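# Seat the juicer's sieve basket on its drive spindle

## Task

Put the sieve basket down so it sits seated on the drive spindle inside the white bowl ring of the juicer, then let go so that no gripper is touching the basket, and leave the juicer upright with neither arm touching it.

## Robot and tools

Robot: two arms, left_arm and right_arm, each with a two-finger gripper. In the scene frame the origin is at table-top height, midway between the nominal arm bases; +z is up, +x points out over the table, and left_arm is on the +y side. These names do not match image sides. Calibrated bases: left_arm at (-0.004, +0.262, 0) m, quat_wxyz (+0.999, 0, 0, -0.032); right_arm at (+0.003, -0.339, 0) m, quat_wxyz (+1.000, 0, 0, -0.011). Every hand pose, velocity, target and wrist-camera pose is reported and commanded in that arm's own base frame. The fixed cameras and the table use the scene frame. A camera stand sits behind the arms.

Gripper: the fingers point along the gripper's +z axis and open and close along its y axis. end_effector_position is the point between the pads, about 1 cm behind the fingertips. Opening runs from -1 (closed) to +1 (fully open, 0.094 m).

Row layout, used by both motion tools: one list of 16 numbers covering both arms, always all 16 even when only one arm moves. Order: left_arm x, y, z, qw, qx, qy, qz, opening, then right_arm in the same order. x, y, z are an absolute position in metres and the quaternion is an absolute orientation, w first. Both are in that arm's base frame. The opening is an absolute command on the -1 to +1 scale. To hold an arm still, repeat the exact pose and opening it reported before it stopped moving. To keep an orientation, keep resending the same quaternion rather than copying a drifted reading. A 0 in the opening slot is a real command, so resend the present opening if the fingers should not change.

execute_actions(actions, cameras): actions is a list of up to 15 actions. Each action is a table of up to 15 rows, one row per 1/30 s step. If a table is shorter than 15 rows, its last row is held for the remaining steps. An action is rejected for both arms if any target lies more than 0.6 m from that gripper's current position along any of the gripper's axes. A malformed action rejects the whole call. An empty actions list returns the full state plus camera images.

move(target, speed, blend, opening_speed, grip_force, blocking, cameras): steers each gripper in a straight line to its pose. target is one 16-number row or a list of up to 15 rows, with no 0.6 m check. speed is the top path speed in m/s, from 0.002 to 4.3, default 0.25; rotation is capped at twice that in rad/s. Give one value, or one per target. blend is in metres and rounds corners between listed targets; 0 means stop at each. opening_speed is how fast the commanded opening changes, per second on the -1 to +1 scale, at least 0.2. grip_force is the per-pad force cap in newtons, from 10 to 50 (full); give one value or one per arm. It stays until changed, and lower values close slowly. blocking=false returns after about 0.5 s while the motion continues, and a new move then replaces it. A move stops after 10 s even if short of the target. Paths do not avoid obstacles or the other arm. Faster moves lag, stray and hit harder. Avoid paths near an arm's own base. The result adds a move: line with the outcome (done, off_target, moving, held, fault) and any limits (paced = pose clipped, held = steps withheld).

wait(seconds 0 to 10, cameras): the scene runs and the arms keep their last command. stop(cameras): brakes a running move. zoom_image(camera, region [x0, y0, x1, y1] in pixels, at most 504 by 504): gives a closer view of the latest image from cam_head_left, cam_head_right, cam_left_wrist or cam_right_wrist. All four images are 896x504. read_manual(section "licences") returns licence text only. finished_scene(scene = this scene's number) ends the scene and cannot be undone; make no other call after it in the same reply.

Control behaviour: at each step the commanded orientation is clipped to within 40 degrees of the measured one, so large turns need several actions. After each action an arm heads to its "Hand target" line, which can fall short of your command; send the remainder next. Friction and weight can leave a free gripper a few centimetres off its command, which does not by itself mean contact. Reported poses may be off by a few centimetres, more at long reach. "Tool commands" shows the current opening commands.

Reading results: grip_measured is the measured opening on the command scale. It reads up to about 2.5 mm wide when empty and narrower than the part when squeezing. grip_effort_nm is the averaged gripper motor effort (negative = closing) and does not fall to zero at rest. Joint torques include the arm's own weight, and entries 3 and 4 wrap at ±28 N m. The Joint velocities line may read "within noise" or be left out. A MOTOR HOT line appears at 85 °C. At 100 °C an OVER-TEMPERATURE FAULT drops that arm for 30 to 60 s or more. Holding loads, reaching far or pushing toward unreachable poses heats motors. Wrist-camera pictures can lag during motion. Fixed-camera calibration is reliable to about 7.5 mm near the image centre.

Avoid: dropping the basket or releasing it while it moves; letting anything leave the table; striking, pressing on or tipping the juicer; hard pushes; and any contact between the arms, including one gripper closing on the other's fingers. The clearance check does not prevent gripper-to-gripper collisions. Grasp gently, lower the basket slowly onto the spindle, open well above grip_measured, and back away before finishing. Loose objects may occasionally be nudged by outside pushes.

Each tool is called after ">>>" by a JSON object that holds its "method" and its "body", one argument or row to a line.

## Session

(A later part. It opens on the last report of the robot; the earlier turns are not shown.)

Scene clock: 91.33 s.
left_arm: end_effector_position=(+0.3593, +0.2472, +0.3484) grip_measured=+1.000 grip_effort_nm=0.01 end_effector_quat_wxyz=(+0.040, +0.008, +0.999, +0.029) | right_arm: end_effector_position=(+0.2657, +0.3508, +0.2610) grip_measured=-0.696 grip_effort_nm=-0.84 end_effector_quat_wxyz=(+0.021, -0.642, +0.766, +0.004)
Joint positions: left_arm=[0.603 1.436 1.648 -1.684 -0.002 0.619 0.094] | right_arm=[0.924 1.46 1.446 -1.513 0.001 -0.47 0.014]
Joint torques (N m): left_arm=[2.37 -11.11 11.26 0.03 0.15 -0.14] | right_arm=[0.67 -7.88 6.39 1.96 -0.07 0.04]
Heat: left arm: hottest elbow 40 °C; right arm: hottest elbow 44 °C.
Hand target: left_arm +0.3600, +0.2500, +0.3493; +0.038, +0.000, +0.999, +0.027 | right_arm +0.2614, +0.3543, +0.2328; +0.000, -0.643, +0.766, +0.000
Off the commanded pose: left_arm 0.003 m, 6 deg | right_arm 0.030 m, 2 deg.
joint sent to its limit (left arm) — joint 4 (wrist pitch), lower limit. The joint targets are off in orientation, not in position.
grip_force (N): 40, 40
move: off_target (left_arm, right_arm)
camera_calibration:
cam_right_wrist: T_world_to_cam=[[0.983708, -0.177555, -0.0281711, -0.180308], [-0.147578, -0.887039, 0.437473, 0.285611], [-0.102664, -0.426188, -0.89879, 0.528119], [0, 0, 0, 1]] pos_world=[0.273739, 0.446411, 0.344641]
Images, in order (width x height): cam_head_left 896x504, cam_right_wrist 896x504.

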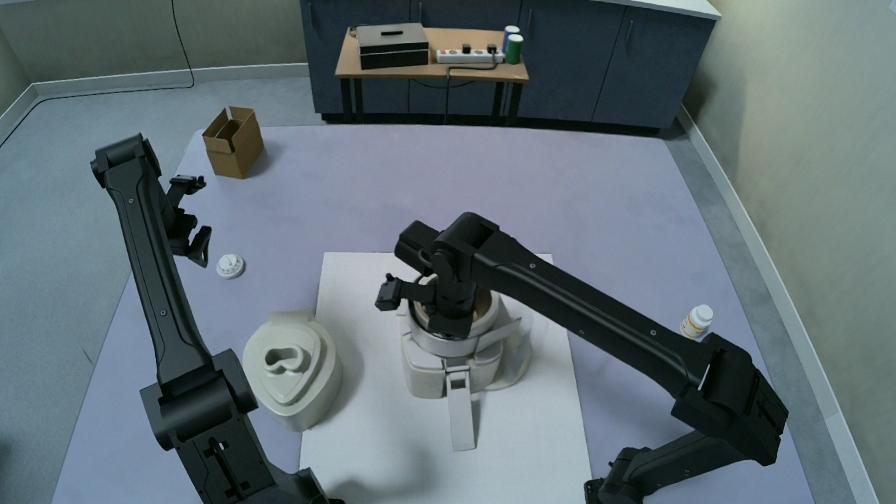

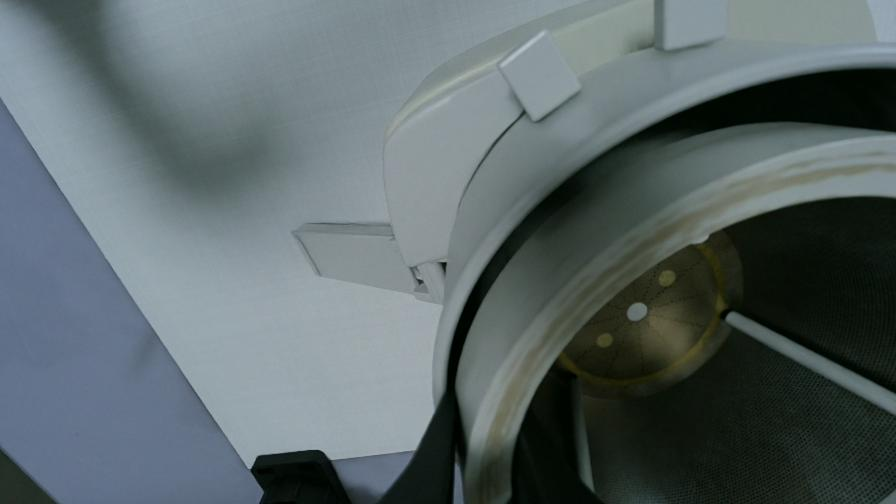

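>>> {"method": "move", "body": {
  "target": [
    [0.36,0.25,0.35,0,0,1,0,1,0.262,0.362,0.266,0,-0.643,0.766,0,-1],
    [0.36,0.25,0.35,0,0,1,0,1,0.262,0.362,0.248,0,-0.643,0.766,0,-1],
    [0.36,0.25,0.35,0,0,1,0,1,0.254,0.360,0.245,0,-0.643,0.766,0,-1],
    [0.36,0.25,0.35,0,0,1,0,1,0.258,0.350,0.245,0,-0.643,0.766,0,-1],
    [0.36,0.25,0.35,0,0,1,0,1,0.272,0.352,0.245,0,-0.643,0.766,0,-1],
    [0.36,0.25,0.35,0,0,1,0,1,0.270,0.364,0.245,0,-0.643,0.766,0,-1]
  ],
  "speed": 0.05,
  "cameras": ["cam_head_left","cam_head_right","cam_right_wrist"]
}}

>>> {"method": "zoom_image", "body": {
  "camera": "cam_head_left",
  "region": [370, 220, 540, 390]
}}

Scene clock: 105.23 s.
left_arm: end_effector_position=(+0.3593, +0.2472, +0.3484) grip_measured=+1.000 grip_effort_nm=0.01 end_effector_quat_wxyz=(+0.040, +0.008, +0.999, +0.029) | right_arm: end_effector_position=(+0.2656, +0.3507, +0.2610) grip_measured=-0.696 grip_effort_nm=-0.84 end_effector_quat_wxyz=(+0.015, -0.643, +0.766, +0.002)
Joint positions: left_arm=[0.603 1.436 1.648 -1.684 -0.002 0.619 0.094] | right_arm=[0.925 1.467 1.454 -1.526 0.002 -0.471 0.014]
Joint torques (N m): left_arm=[1.9 -10.99 11.44 0.14 0.09 -0.17] | right_arm=[0.56 -7.12 10.88 0.98 -0.15 0.03]
Heat: left arm: hottest elbow 40 °C; right arm: hottest elbow 43 °C.
Hand target: left_arm +0.3600, +0.2500, +0.3493; +0.038, +0.000, +0.999, +0.027 | right_arm +0.2694, +0.3631, +0.2449; +0.000, -0.643, +0.766, +0.000
Off the commanded pose: left_arm 0.003 m, 6 deg | right_arm 0.021 m, 2 deg.
joint sent to its limit (left arm) — joint 4 (wrist pitch), lower limit. The joint targets are off in orientation, not in position.
grip_force (N): 40, 40
move: off_target (left_arm, right_arm)
camera_calibration:
cam_right_wrist: T_world_to_cam=[[0.983769, -0.176413, -0.0328207, -0.179342], [-0.143392, -0.882835, 0.44726, 0.280321], [-0.107878, -0.435294, -0.893802, 0.531324], [0, 0, 0, 1]] pos_world=[0.273945, 0.447121, 0.343635]
Images, in order (width x height): cam_head_left 896x504, cam_head_right 896x504, cam_right_wrist 896x504.

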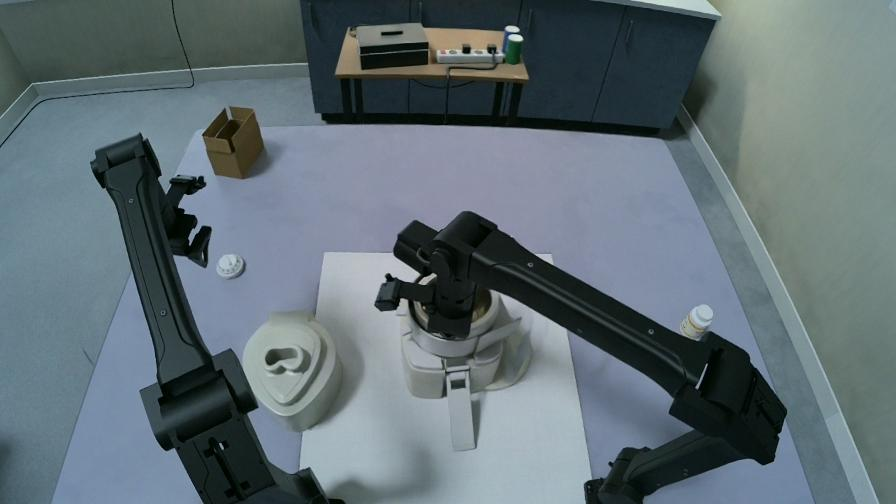

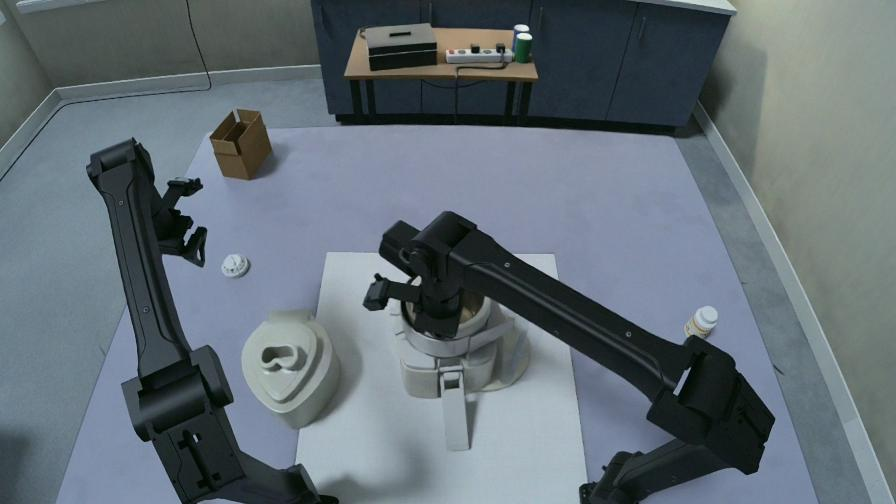

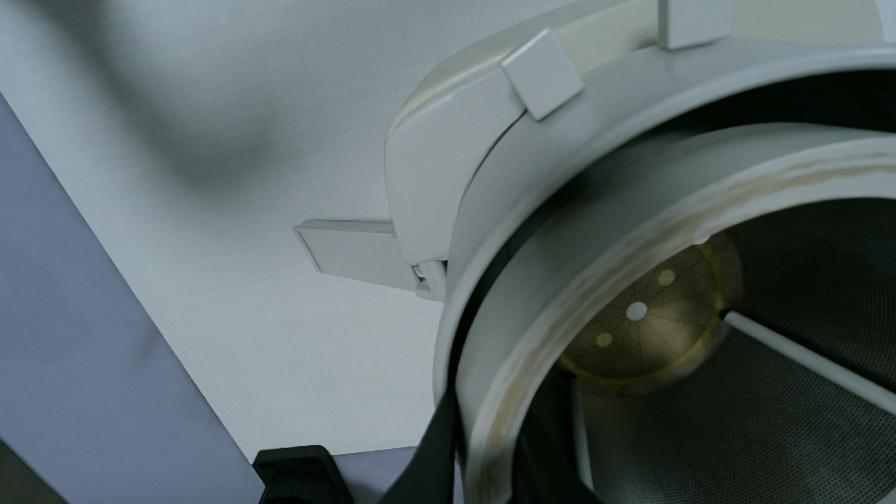

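Scaled by 2.965 from the camera's 896x504 image, which has a finer 1280x720 frame.

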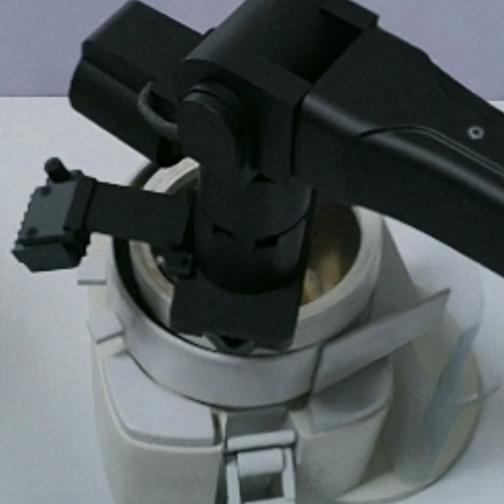

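>>> {"method": "move", "body": {
  "target": [
    [0.36,0.25,0.35,0,0,1,0,1,0.264,0.354,0.28,0,-0.643,0.766,0,-1],
    [0.36,0.25,0.35,0,0,1,0,1,0.264,0.362,0.272,0,-0.643,0.766,0,-1]
  ],
  "speed": 0.05,
  "cameras": ["cam_head_left","cam_head_right","cam_right_wrist"]
}}

>>> {"method": "zoom_image", "body": {
  "camera": "cam_head_left",
  "region": [370, 220, 540, 390]
}}

>>> {"method": "zoom_image", "body": {
  "camera": "cam_head_right",
  "region": [360, 220, 530, 390]
}}

Scene clock: 118.93 s.
left_arm: end_effector_position=(+0.3593, +0.2472, +0.3484) grip_measured=+1.000 grip_effort_nm=0.01 end_effector_quat_wxyz=(+0.040, +0.008, +0.999, +0.029) | right_arm: end_effector_position=(+0.2641, +0.3481, +0.2624) grip_measured=-0.696 grip_effort_nm=-0.84 end_effector_quat_wxyz=(-0.004, -0.642, +0.767, -0.003)
Joint positions: left_arm=[0.603 1.436 1.648 -1.684 -0.002 0.619 0.094] | right_arm=[0.925 1.486 1.477 -1.572 0.005 -0.469 0.014]
Joint torques (N m): left_arm=[2.26 -11.34 10.96 0.27 0.15 -0.17] | right_arm=[1.14 -10.05 13.37 -0.06 -0.22 0.05]
Heat: left arm: hottest elbow 41 °C; right arm: hottest elbow 43 °C.
Hand target: left_arm +0.3600, +0.2500, +0.3493; +0.038, +0.000, +0.999, +0.027 | right_arm +0.2637, +0.3615, +0.2717; +0.000, -0.643, +0.766, +0.000
Off the commanded pose: left_arm 0.003 m, 6 deg | right_arm 0.017 m, 1 deg.
joint sent to its limit (left arm) — joint 4 (wrist pitch), lower limit. The joint targets are off in orientation, not in position.
grip_force (N): 40, 40
move: off_target (left_arm, right_arm)
camera_calibration:
cam_right_wrist: T_world_to_cam=[[0.982439, -0.18014, -0.048622, -0.172604], [-0.13519, -0.86683, 0.479927, 0.260889], [-0.128601, -0.464925, -0.87596, 0.542276], [0, 0, 0, 1]] pos_world=[0.274579, 0.447171, 0.341412]
Images, in order (width x height): cam_head_left 896x504, cam_head_right 896x504, cam_right_wrist 896x504.

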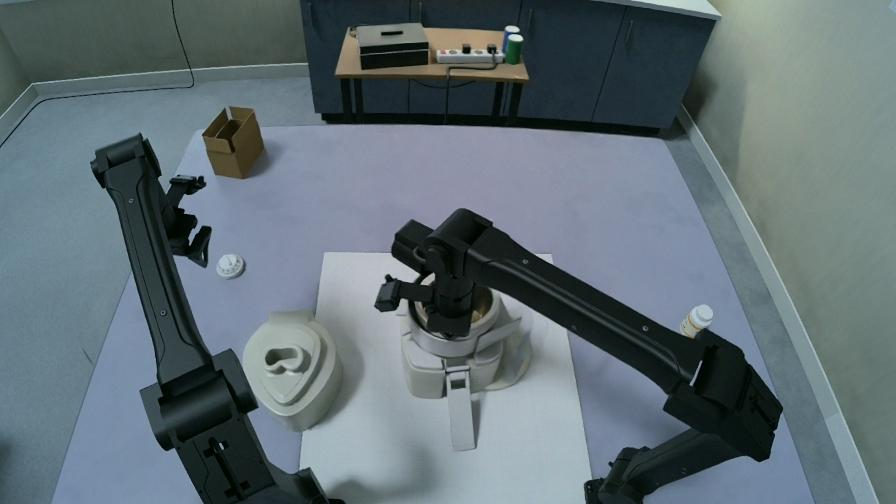

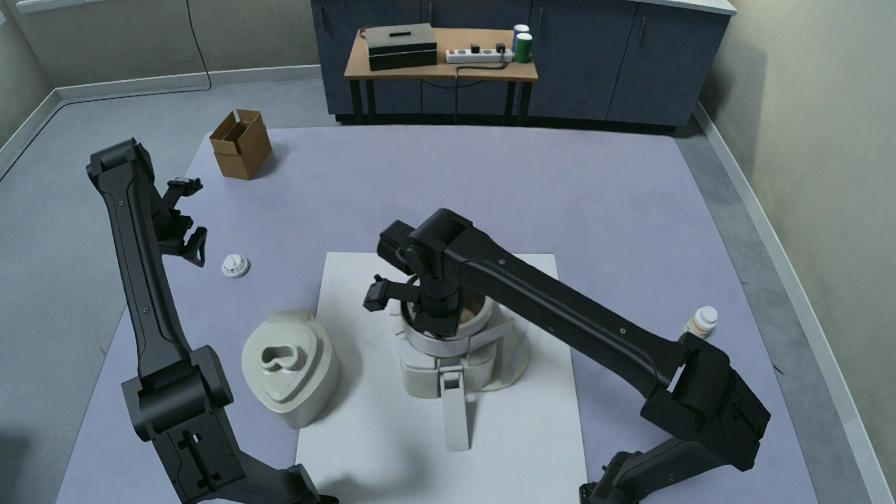

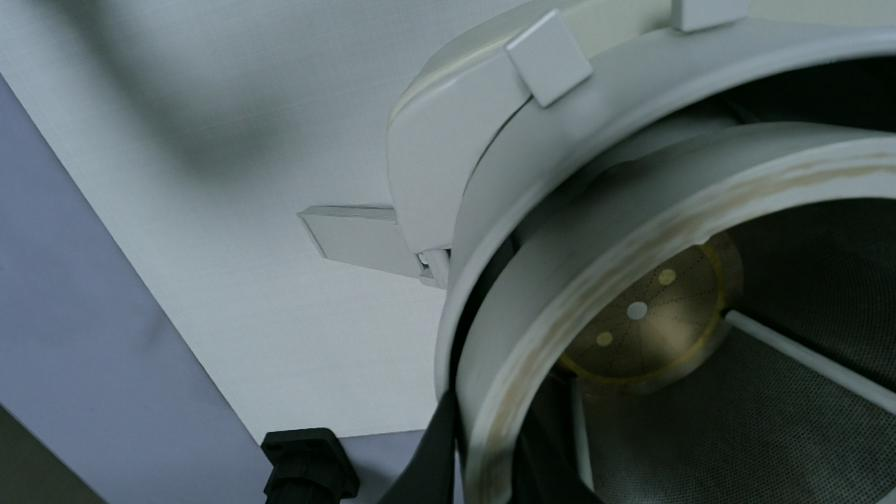

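Scaled by 2.965 from the camera's 896x504 image, which has a finer 1280x720 frame.

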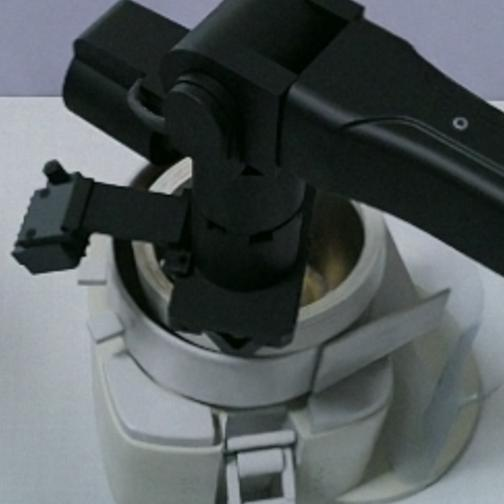

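Scaled by 2.965 from the camera's 896x504 image, which has a finer 1280x720 frame.

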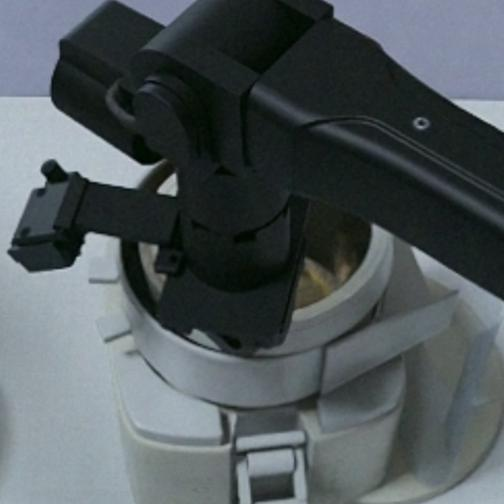

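>>> {"method": "move", "body": {
  "target": [
    [0.36,0.25,0.35,0,0,1,0,1,0.264,0.35,0.30,0,-0.643,0.766,0,-1],
    [0.36,0.25,0.35,0,0,1,0,1,0.263,0.366,0.295,0,-0.643,0.766,0,-1],
    [0.36,0.25,0.35,0,0,1,0,1,0.263,0.359,0.28,0,-0.643,0.766,0,-1]
  ],
  "speed": 0.08,
  "cameras": ["cam_head_left","cam_head_right","cam_right_wrist"]
}}

>>> {"method": "zoom_image", "body": {
  "camera": "cam_head_left",
  "region": [370, 220, 540, 390]
}}

>>> {"method": "zoom_image", "body": {
  "camera": "cam_head_right",
  "region": [360, 220, 530, 390]
}}

Scene clock: 127.27 s.
left_arm: end_effector_position=(+0.3593, +0.2472, +0.3484) grip_measured=+1.000 grip_effort_nm=0.01 end_effector_quat_wxyz=(+0.040, +0.008, +0.999, +0.029) | right_arm: end_effector_position=(+0.2621, +0.3494, +0.2675) grip_measured=-0.697 grip_effort_nm=-0.84 end_effector_quat_wxyz=(-0.022, -0.640, +0.768, -0.005)
Joint positions: left_arm=[0.603 1.436 1.648 -1.684 -0.002 0.619 0.094] | right_arm=[0.928 1.509 1.516 -1.624 0 -0.461 0.014]
Joint torques (N m): left_arm=[1.67 -11.46 11.18 0.25 0.12 -0.18] | right_arm=[0.5 -11.87 11.44 1.05 -0.05 -0.02]
Heat: left arm: hottest elbow 41 °C; right arm: hottest elbow 43 °C.
Hand target: left_arm +0.3600, +0.2500, +0.3493; +0.038, +0.000, +0.999, +0.027 | right_arm +0.2627, +0.3587, +0.2801; +0.000, -0.643, +0.766, +0.000
Off the commanded pose: left_arm 0.003 m, 6 deg | right_arm 0.016 m, 3 deg.
joint sent to its limit (left arm) — joint 4 (wrist pitch), lower limit. The joint targets are off in orientation, not in position.
grip_force (N): 40, 40
move: off_target (left_arm, right_arm)
camera_calibration:
cam_right_wrist: T_world_to_cam=[[0.980038, -0.186314, -0.0693687, -0.16176], [-0.126412, -0.853293, 0.505877, 0.245362], [-0.153444, -0.48701, -0.859812, 0.557045], [0, 0, 0, 1]] pos_world=[0.275023, 0.450514, 0.34361]
Images, in order (width x height): cam_head_left 896x504, cam_head_right 896x504, cam_right_wrist 896x504.

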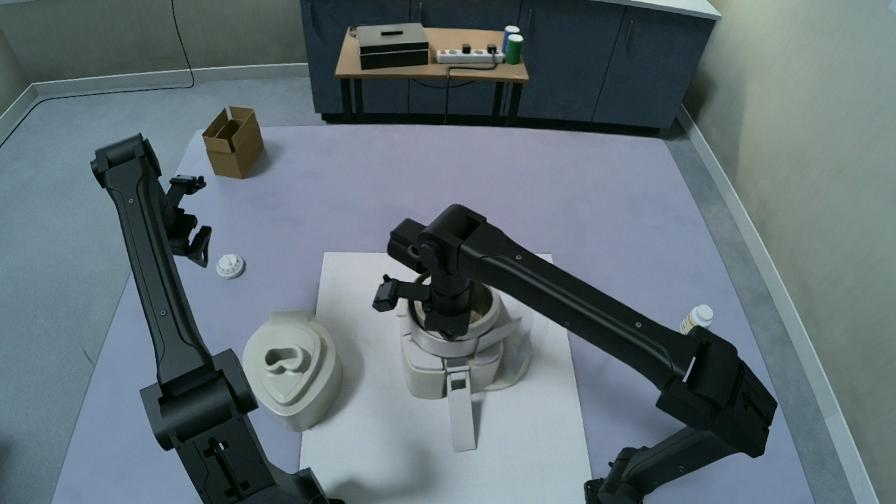

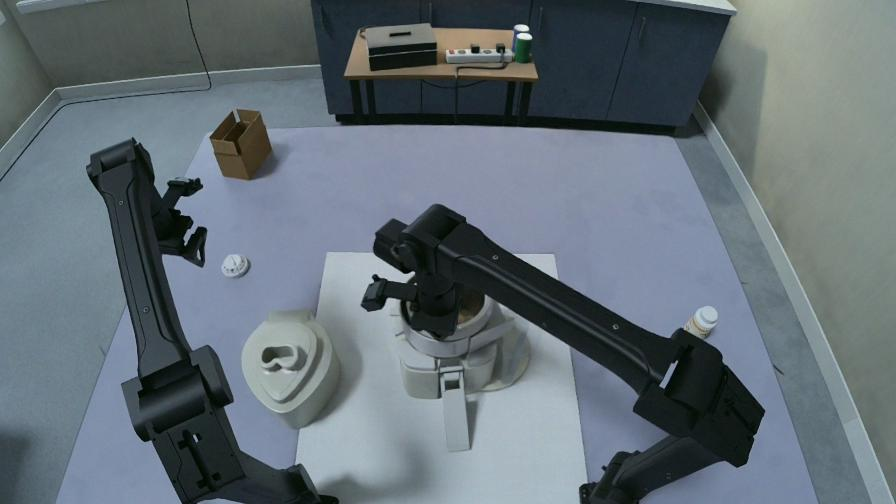

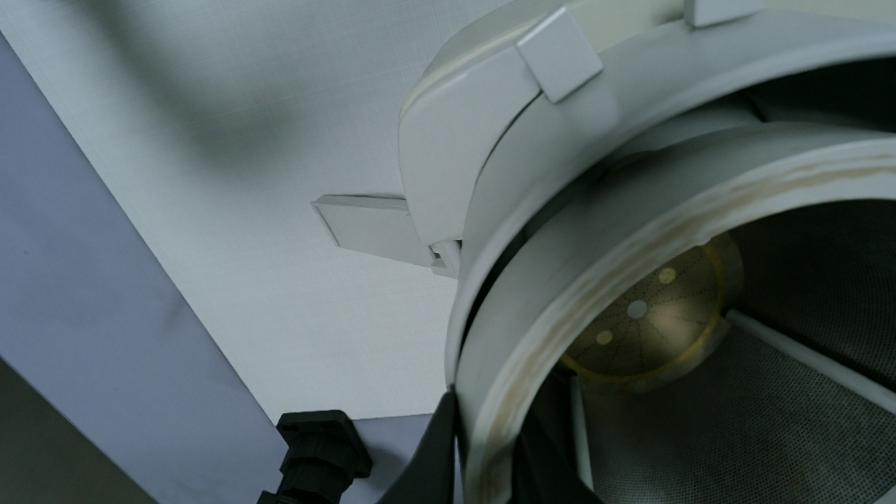

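Scaled by 2.965 from the camera's 896x504 image, which has a finer 1280x720 frame.

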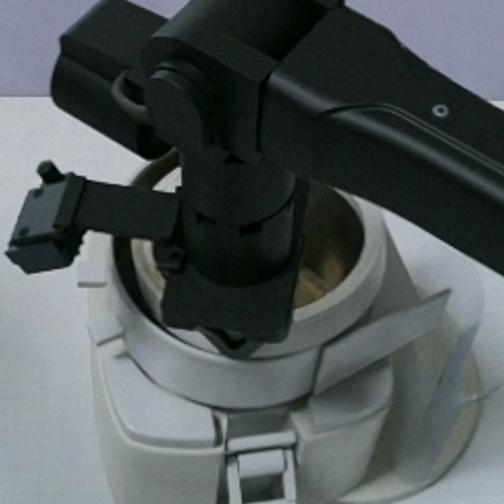

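Scaled by 2.965 from the camera's 896x504 image, which has a finer 1280x720 frame.

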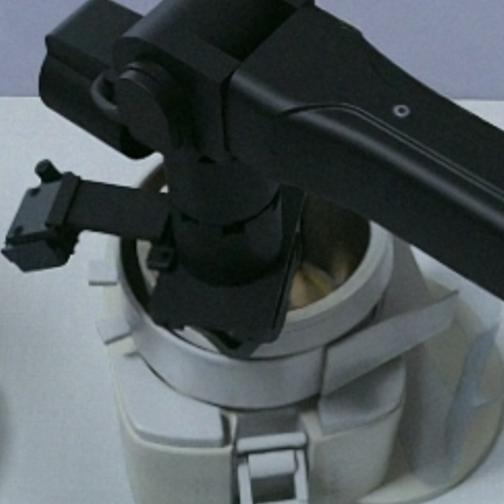

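>>> {"method": "move", "body": {
  "target": [
    [0.36,0.25,0.35,0,0,1,0,1,0.262,0.351,0.25,0,-0.643,0.766,0,-1],
    [0.36,0.25,0.35,0,0,1,0,1,0.2635,0.3645,0.247,0,-0.574,0.819,0,-1],
    [0.36,0.25,0.35,0,0,1,0,1,0.266,0.375,0.245,0,-0.5,0.866,0,-1],
    [0.36,0.25,0.35,0,0,1,0,1,0.272,0.387,0.245,0,-0.4,0.9165,0,-1]
  ],
  "speed": 0.06,
  "cameras": ["cam_head_left","cam_right_wrist"]
}}

>>> {"method": "zoom_image", "body": {
  "camera": "cam_head_left",
  "region": [370, 220, 540, 390]
}}

Scene clock: 141.67 s.
left_arm: end_effector_position=(+0.3593, +0.2472, +0.3484) grip_measured=+1.000 grip_effort_nm=0.01 end_effector_quat_wxyz=(+0.040, +0.008, +0.999, +0.029) | right_arm: end_effector_position=(+0.2759, +0.3710, +0.2601) grip_measured=-0.697 grip_effort_nm=-0.84 end_effector_quat_wxyz=(+0.017, -0.415, +0.910, +0.004)
Joint positions: left_arm=[0.603 1.436 1.648 -1.684 -0.002 0.619 0.094] | right_arm=[0.936 1.524 1.514 -1.527 0.009 0.08 0.014]
Joint torques (N m): left_arm=[2.55 -11.69 11.11 0.43 0.18 -0.17] | right_arm=[1.38 -8.12 10.91 0.76 -0.32 0.53]
Heat: left arm: hottest elbow 41 °C; right arm: hottest elbow 43 °C.
Hand target: left_arm +0.3600, +0.2500, +0.3493; +0.038, +0.000, +0.999, +0.027 | right_arm +0.2715, +0.3862, +0.2450; +0.001, -0.401, +0.916, +0.000
Off the commanded pose: left_arm 0.003 m, 6 deg | right_arm 0.022 m, 3 deg.
joint sent to its limit (left arm) — joint 4 (wrist pitch), lower limit. The joint targets are off in orientation, not in position.
grip_force (N): 40, 40
move: off_target (left_arm, right_arm)
camera_calibration:
cam_right_wrist: T_world_to_cam=[[0.75263, -0.657048, -0.0428394, 0.05873], [-0.576153, -0.688668, 0.440209, 0.349367], [-0.318741, -0.306633, -0.896873, 0.551637], [0, 0, 0, 1]] pos_world=[0.332916, 0.448337, 0.34347]
Images, in order (width x height): cam_head_left 896x504, cam_right_wrist 896x504.

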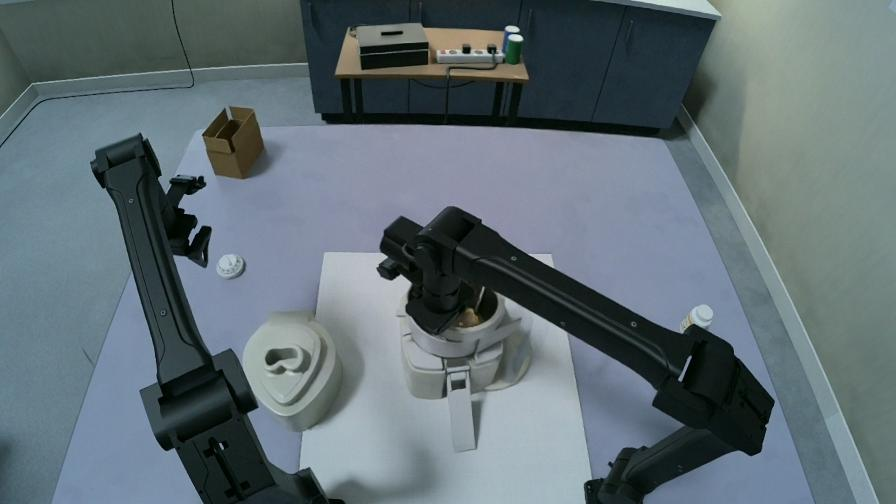

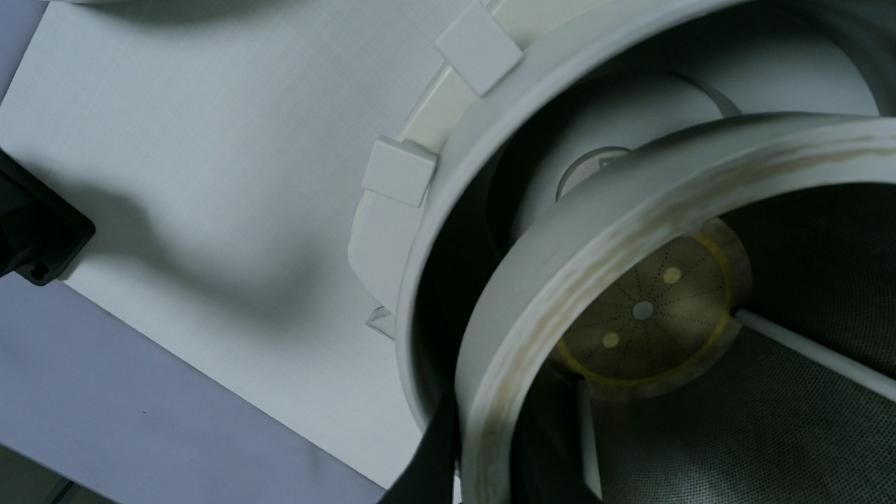

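Scaled by 2.965 from the camera's 896x504 image, which has a finer 1280x720 frame.

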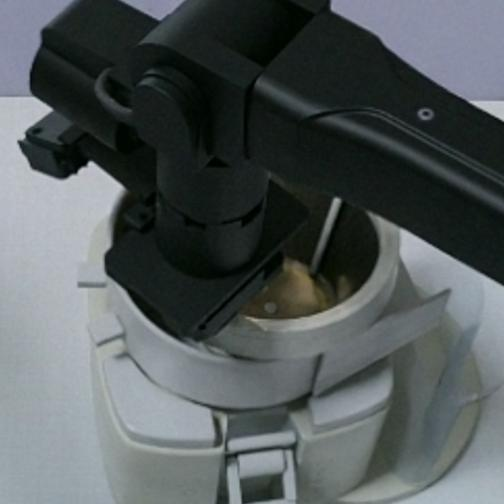

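>>> {"method": "move", "body": {
  "target": [
    [0.36,0.25,0.35,0,0,1,0,1,0.272,0.371,0.30,0,-0.42,0.9075,0,-1],
    [0.36,0.25,0.35,0,0,1,0,1,0.27,0.388,0.295,0,-0.42,0.9075,0,-1]
  ],
  "speed": 0.08,
  "cameras": ["cam_head_left","cam_right_wrist"]
}}

>>> {"method": "zoom_image", "body": {
  "camera": "cam_head_left",
  "region": [370, 220, 540, 390]
}}

Scene clock: 151.60 s.
left_arm: end_effector_position=(+0.3593, +0.2472, +0.3484) grip_measured=+1.000 grip_effort_nm=0.01 end_effector_quat_wxyz=(+0.040, +0.008, +0.999, +0.029) | right_arm: end_effector_position=(+0.2685, +0.3741, +0.2679) grip_measured=-0.697 grip_effort_nm=-0.84 end_effector_quat_wxyz=(-0.021, -0.425, +0.905, -0.011)
Joint positions: left_arm=[0.603 1.436 1.648 -1.684 -0.002 0.619 0.094] | right_arm=[0.949 1.572 1.589 -1.635 -0.002 0.07 0.014]
Joint torques (N m): left_arm=[1.32 -11.16 11.22 0.28 0.16 -0.15] | right_arm=[1.08 -11.75 15.27 -0.34 0.03 0.23]
Heat: left arm: hottest elbow 42 °C; right arm: hottest elbow 45 °C.
Hand target: left_arm +0.3600, +0.2500, +0.3493; +0.038, +0.000, +0.999, +0.027 | right_arm +0.2690, +0.3867, +0.2947; +0.000, -0.420, +0.907, +0.001
Off the commanded pose: left_arm 0.003 m, 6 deg | right_arm 0.030 m, 3 deg.
joint sent to its limit (left arm) — joint 4 (wrist pitch), lower limit. The joint targets are off in orientation, not in position.
grip_force (N): 40, 40
move: off_target (left_arm, right_arm)
camera_calibration:
cam_right_wrist: T_world_to_cam=[[0.765222, -0.642062, -0.0468038, 0.0587221], [-0.53376, -0.673429, 0.511463, 0.307623], [-0.35991, -0.366401, -0.85803, 0.580328], [0, 0, 0, 1]] pos_world=[0.328127, 0.457498, 0.34335]
Images, in order (width x height): cam_head_left 896x504, cam_right_wrist 896x504.

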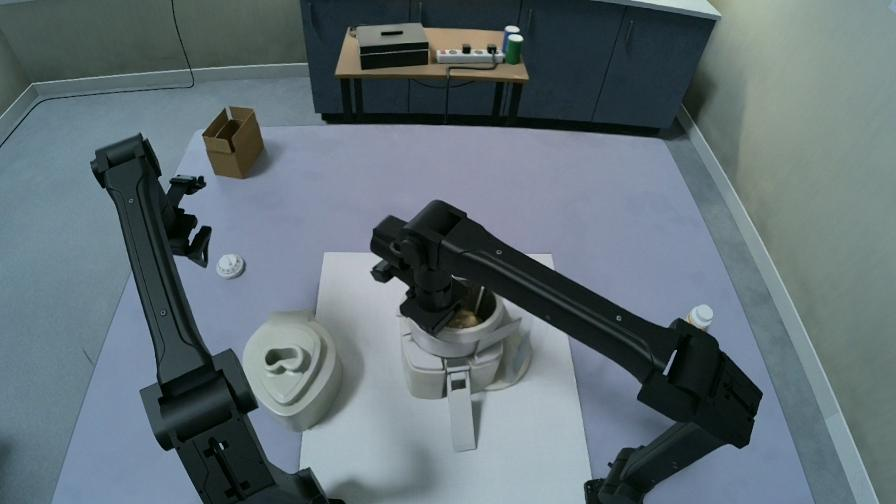

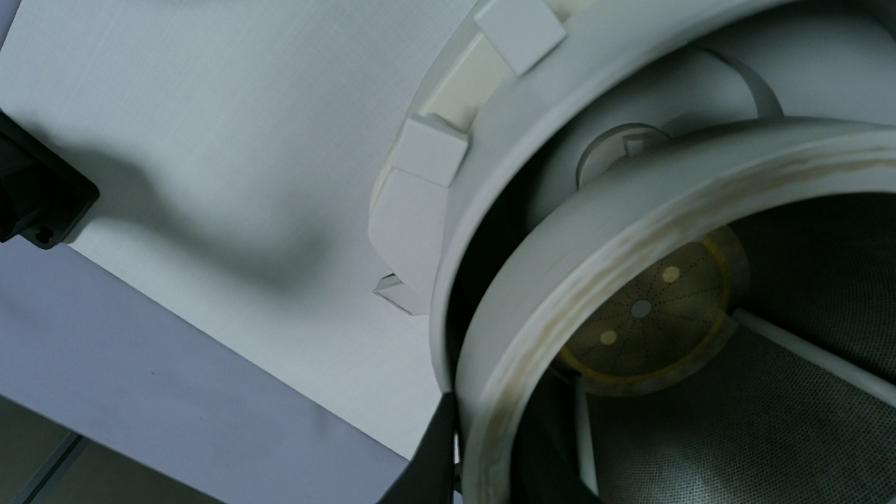

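Scaled by 2.965 from the camera's 896x504 image, which has a finer 1280x720 frame.

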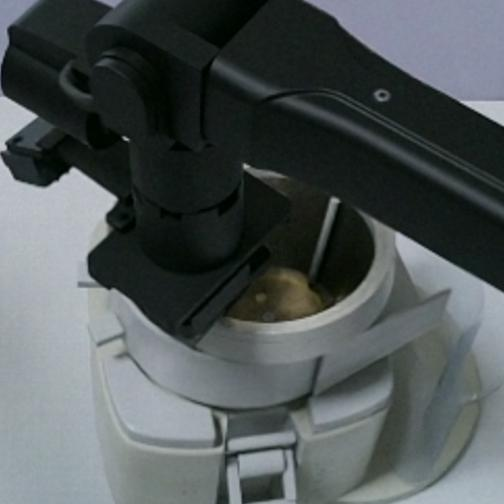

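>>> {"method": "move", "body": {
  "target": [
    [0.36,0.25,0.35,0,0,1,0,1,0.27,0.388,0.34,0,-0.42,0.9075,0,-1],
    [0.36,0.25,0.35,0,0,1,0,1,0.27,0.395,0.305,0,-0.42,0.9075,0,-1]
  ],
  "speed": 0.1,
  "cameras": ["cam_head_left","cam_right_wrist"]
}}

>>> {"method": "zoom_image", "body": {
  "camera": "cam_head_left",
  "region": [370, 220, 540, 390]
}}

Scene clock: 161.17 s.
left_arm: end_effector_position=(+0.3593, +0.2472, +0.3484) grip_measured=+1.000 grip_effort_nm=0.01 end_effector_quat_wxyz=(+0.040, +0.008, +0.999, +0.029) | right_arm: end_effector_position=(+0.2679, +0.3825, +0.2852) grip_measured=-0.697 grip_effort_nm=-0.84 end_effector_quat_wxyz=(-0.025, -0.420, +0.907, -0.014)
Joint positions: left_arm=[0.603 1.436 1.648 -1.684 -0.002 0.619 0.094] | right_arm=[0.96 1.598 1.665 -1.695 -0.002 0.092 0.014]
Joint torques (N m): left_arm=[1.79 -11.4 11.14 0.17 0.12 -0.16] | right_arm=[0.5 -12.51 13.29 0.84 0.06 0.04]
Heat: left arm: hottest elbow 42 °C; right arm: hottest elbow 46 °C.
Hand target: left_arm +0.3600, +0.2500, +0.3493; +0.038, +0.000, +0.999, +0.027 | right_arm +0.2694, +0.3941, +0.3050; +0.000, -0.420, +0.907, +0.000
Off the commanded pose: left_arm 0.003 m, 6 deg | right_arm 0.024 m, 3 deg.
joint sent to its limit (left arm) — joint 4 (wrist pitch), lower limit. The joint targets are off in orientation, not in position.
grip_force (N): 40, 40
move: off_target (left_arm, right_arm)
camera_calibration:
cam_right_wrist: T_world_to_cam=[[0.758107, -0.650565, -0.0451567, 0.0701018], [-0.53798, -0.663042, 0.520532, 0.298696], [-0.36858, -0.370325, -0.852647, 0.600182], [0, 0, 0, 1]] pos_world=[0.328763, 0.465917, 0.359429]
Images, in order (width x height): cam_head_left 896x504, cam_right_wrist 896x504.

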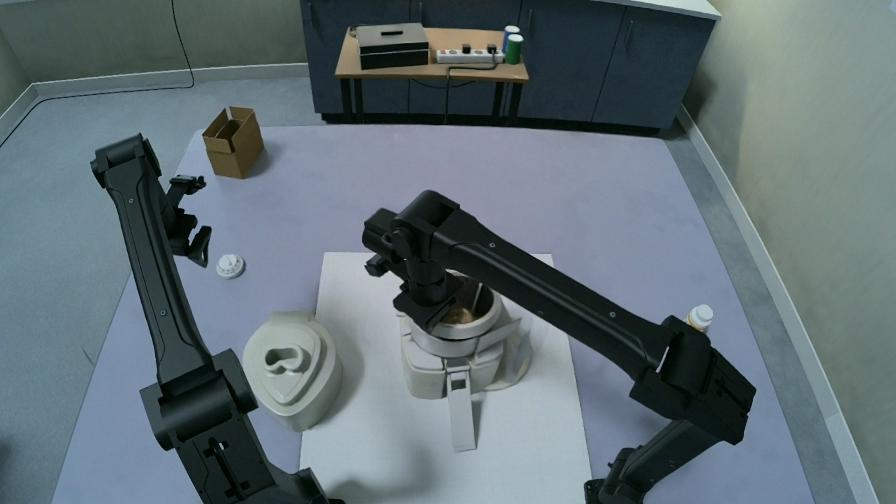

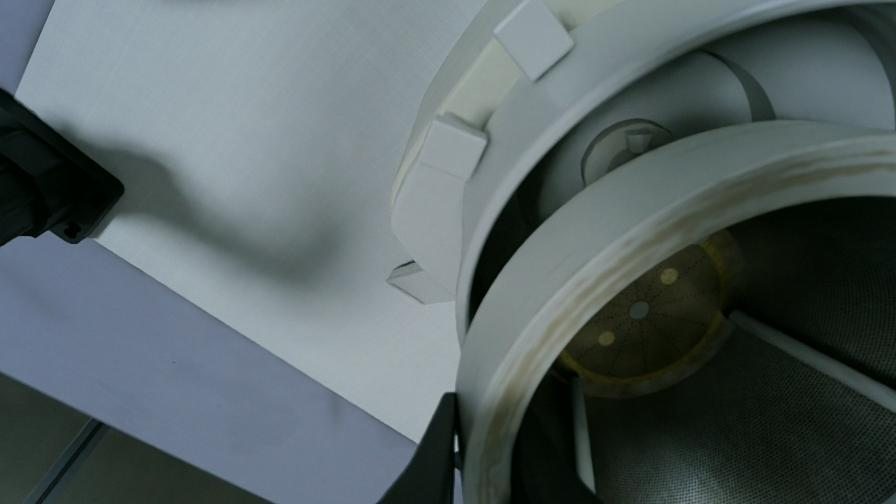

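Scaled by 2.965 from the camera's 896x504 image, which has a finer 1280x720 frame.

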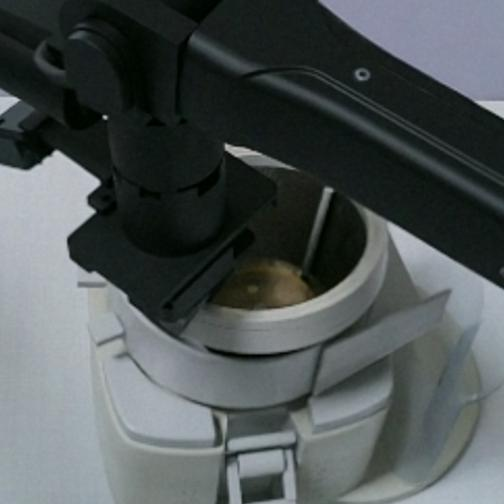

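>>> {"method": "move", "body": {
  "target": [
    [0.36,0.25,0.35,0,0,1,0,1,0.27,0.398,0.295,0.022,-0.42,0.906,0.047,-1],
    [0.36,0.25,0.35,0,0,1,0,1,0.271,0.396,0.278,0.022,-0.42,0.906,0.047,-1]
  ],
  "speed": 0.06,
  "cameras": ["cam_head_left","cam_head_right","cam_right_wrist"]
}}

>>> {"method": "zoom_image", "body": {
  "camera": "cam_head_left",
  "region": [370, 220, 540, 390]
}}

>>> {"method": "zoom_image", "body": {
  "camera": "cam_head_right",
  "region": [360, 220, 530, 390]
}}

Scene clock: 176.93 s.
left_arm: end_effector_position=(+0.3593, +0.2472, +0.3484) grip_measured=+1.000 grip_effort_nm=0.01 end_effector_quat_wxyz=(+0.040, +0.008, +0.999, +0.029) | right_arm: end_effector_position=(+0.2678, +0.3994, +0.2780) grip_measured=-0.699 grip_effort_nm=-0.84 end_effector_quat_wxyz=(+0.016, -0.421, +0.906, +0.043)
Joint positions: left_arm=[0.603 1.436 1.648 -1.684 -0.002 0.619 0.094] | right_arm=[0.96 1.549 1.587 -1.539 -0.058 0.093 0.014]
Joint torques (N m): left_arm=[1.85 -11.75 11.08 0.28 0.17 -0.15] | right_arm=[-1.32 -13.04 8.49 1.65 -0.11 -0.16]
Motor temperatures (°C): left_arm=[25 33 42 25 24 26 27] | right_arm=[25 33 49 23 26 25 27]
Heat: left arm: hottest elbow 42 °C; right arm: hottest elbow 49 °C.
Hand target: left_arm +0.3600, +0.2500, +0.3493; +0.038, +0.000, +0.999, +0.027 | right_arm +0.2709, +0.3960, +0.2782; +0.022, -0.420, +0.906, +0.047
Off the commanded pose: left_arm 0.003 m, 6 deg | right_arm 0.005 m, 1 deg.
joint sent to its limit (left arm) — joint 4 (wrist pitch), lower limit. The joint targets are off in orientation, not in position.
grip_force (N): 40, 40
move: off_target (left_arm)
camera_calibration:
cam_right_wrist: T_world_to_cam=[[0.760233, -0.639786, -0.112777, 0.0946832], [-0.550758, -0.72679, 0.410416, 0.373056], [-0.344544, -0.249899, -0.904898, 0.560284], [0, 0, 0, 1]] pos_world=[0.326525, 0.471725, 0.36457]
Images, in order (width x height): cam_head_left 896x504, cam_head_right 896x504, cam_right_wrist 896x504.

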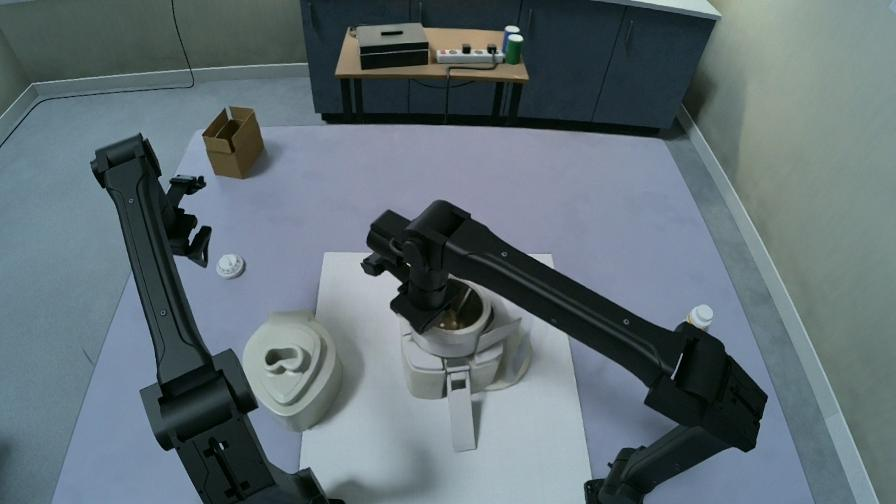

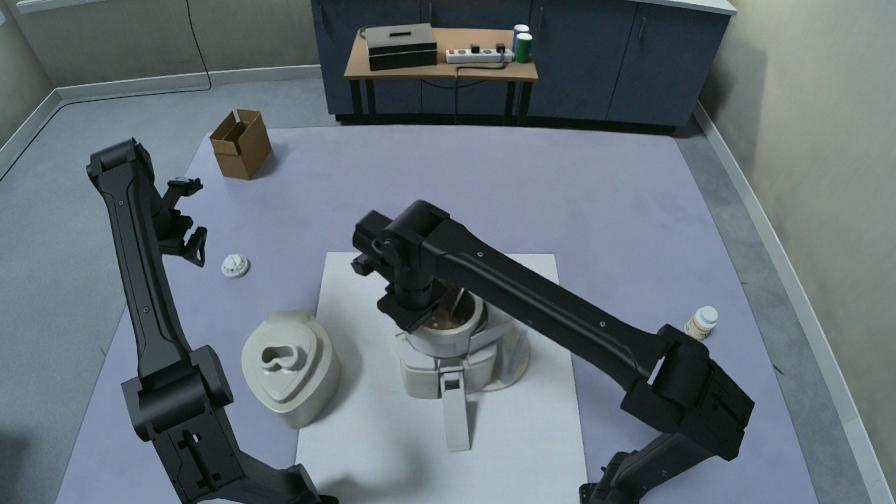

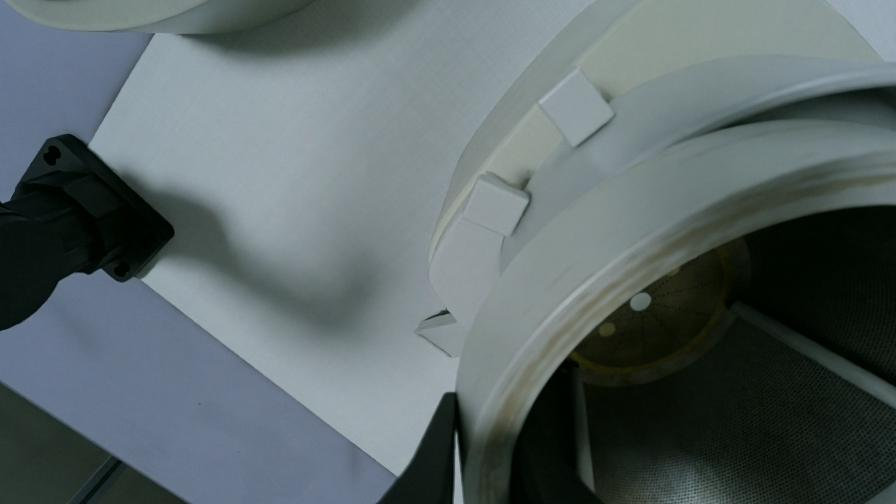

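Scaled by 2.965 from the camera's 896x504 image, which has a finer 1280x720 frame.

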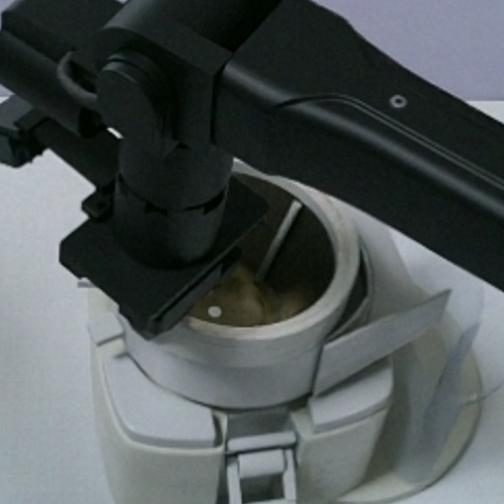

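Scaled by 2.965 from the camera's 896x504 image, which has a finer 1280x720 frame.

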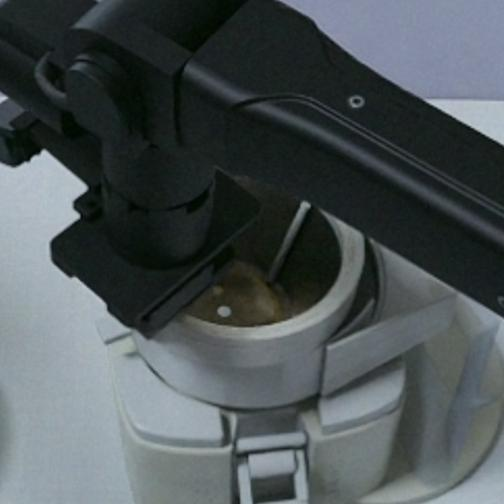

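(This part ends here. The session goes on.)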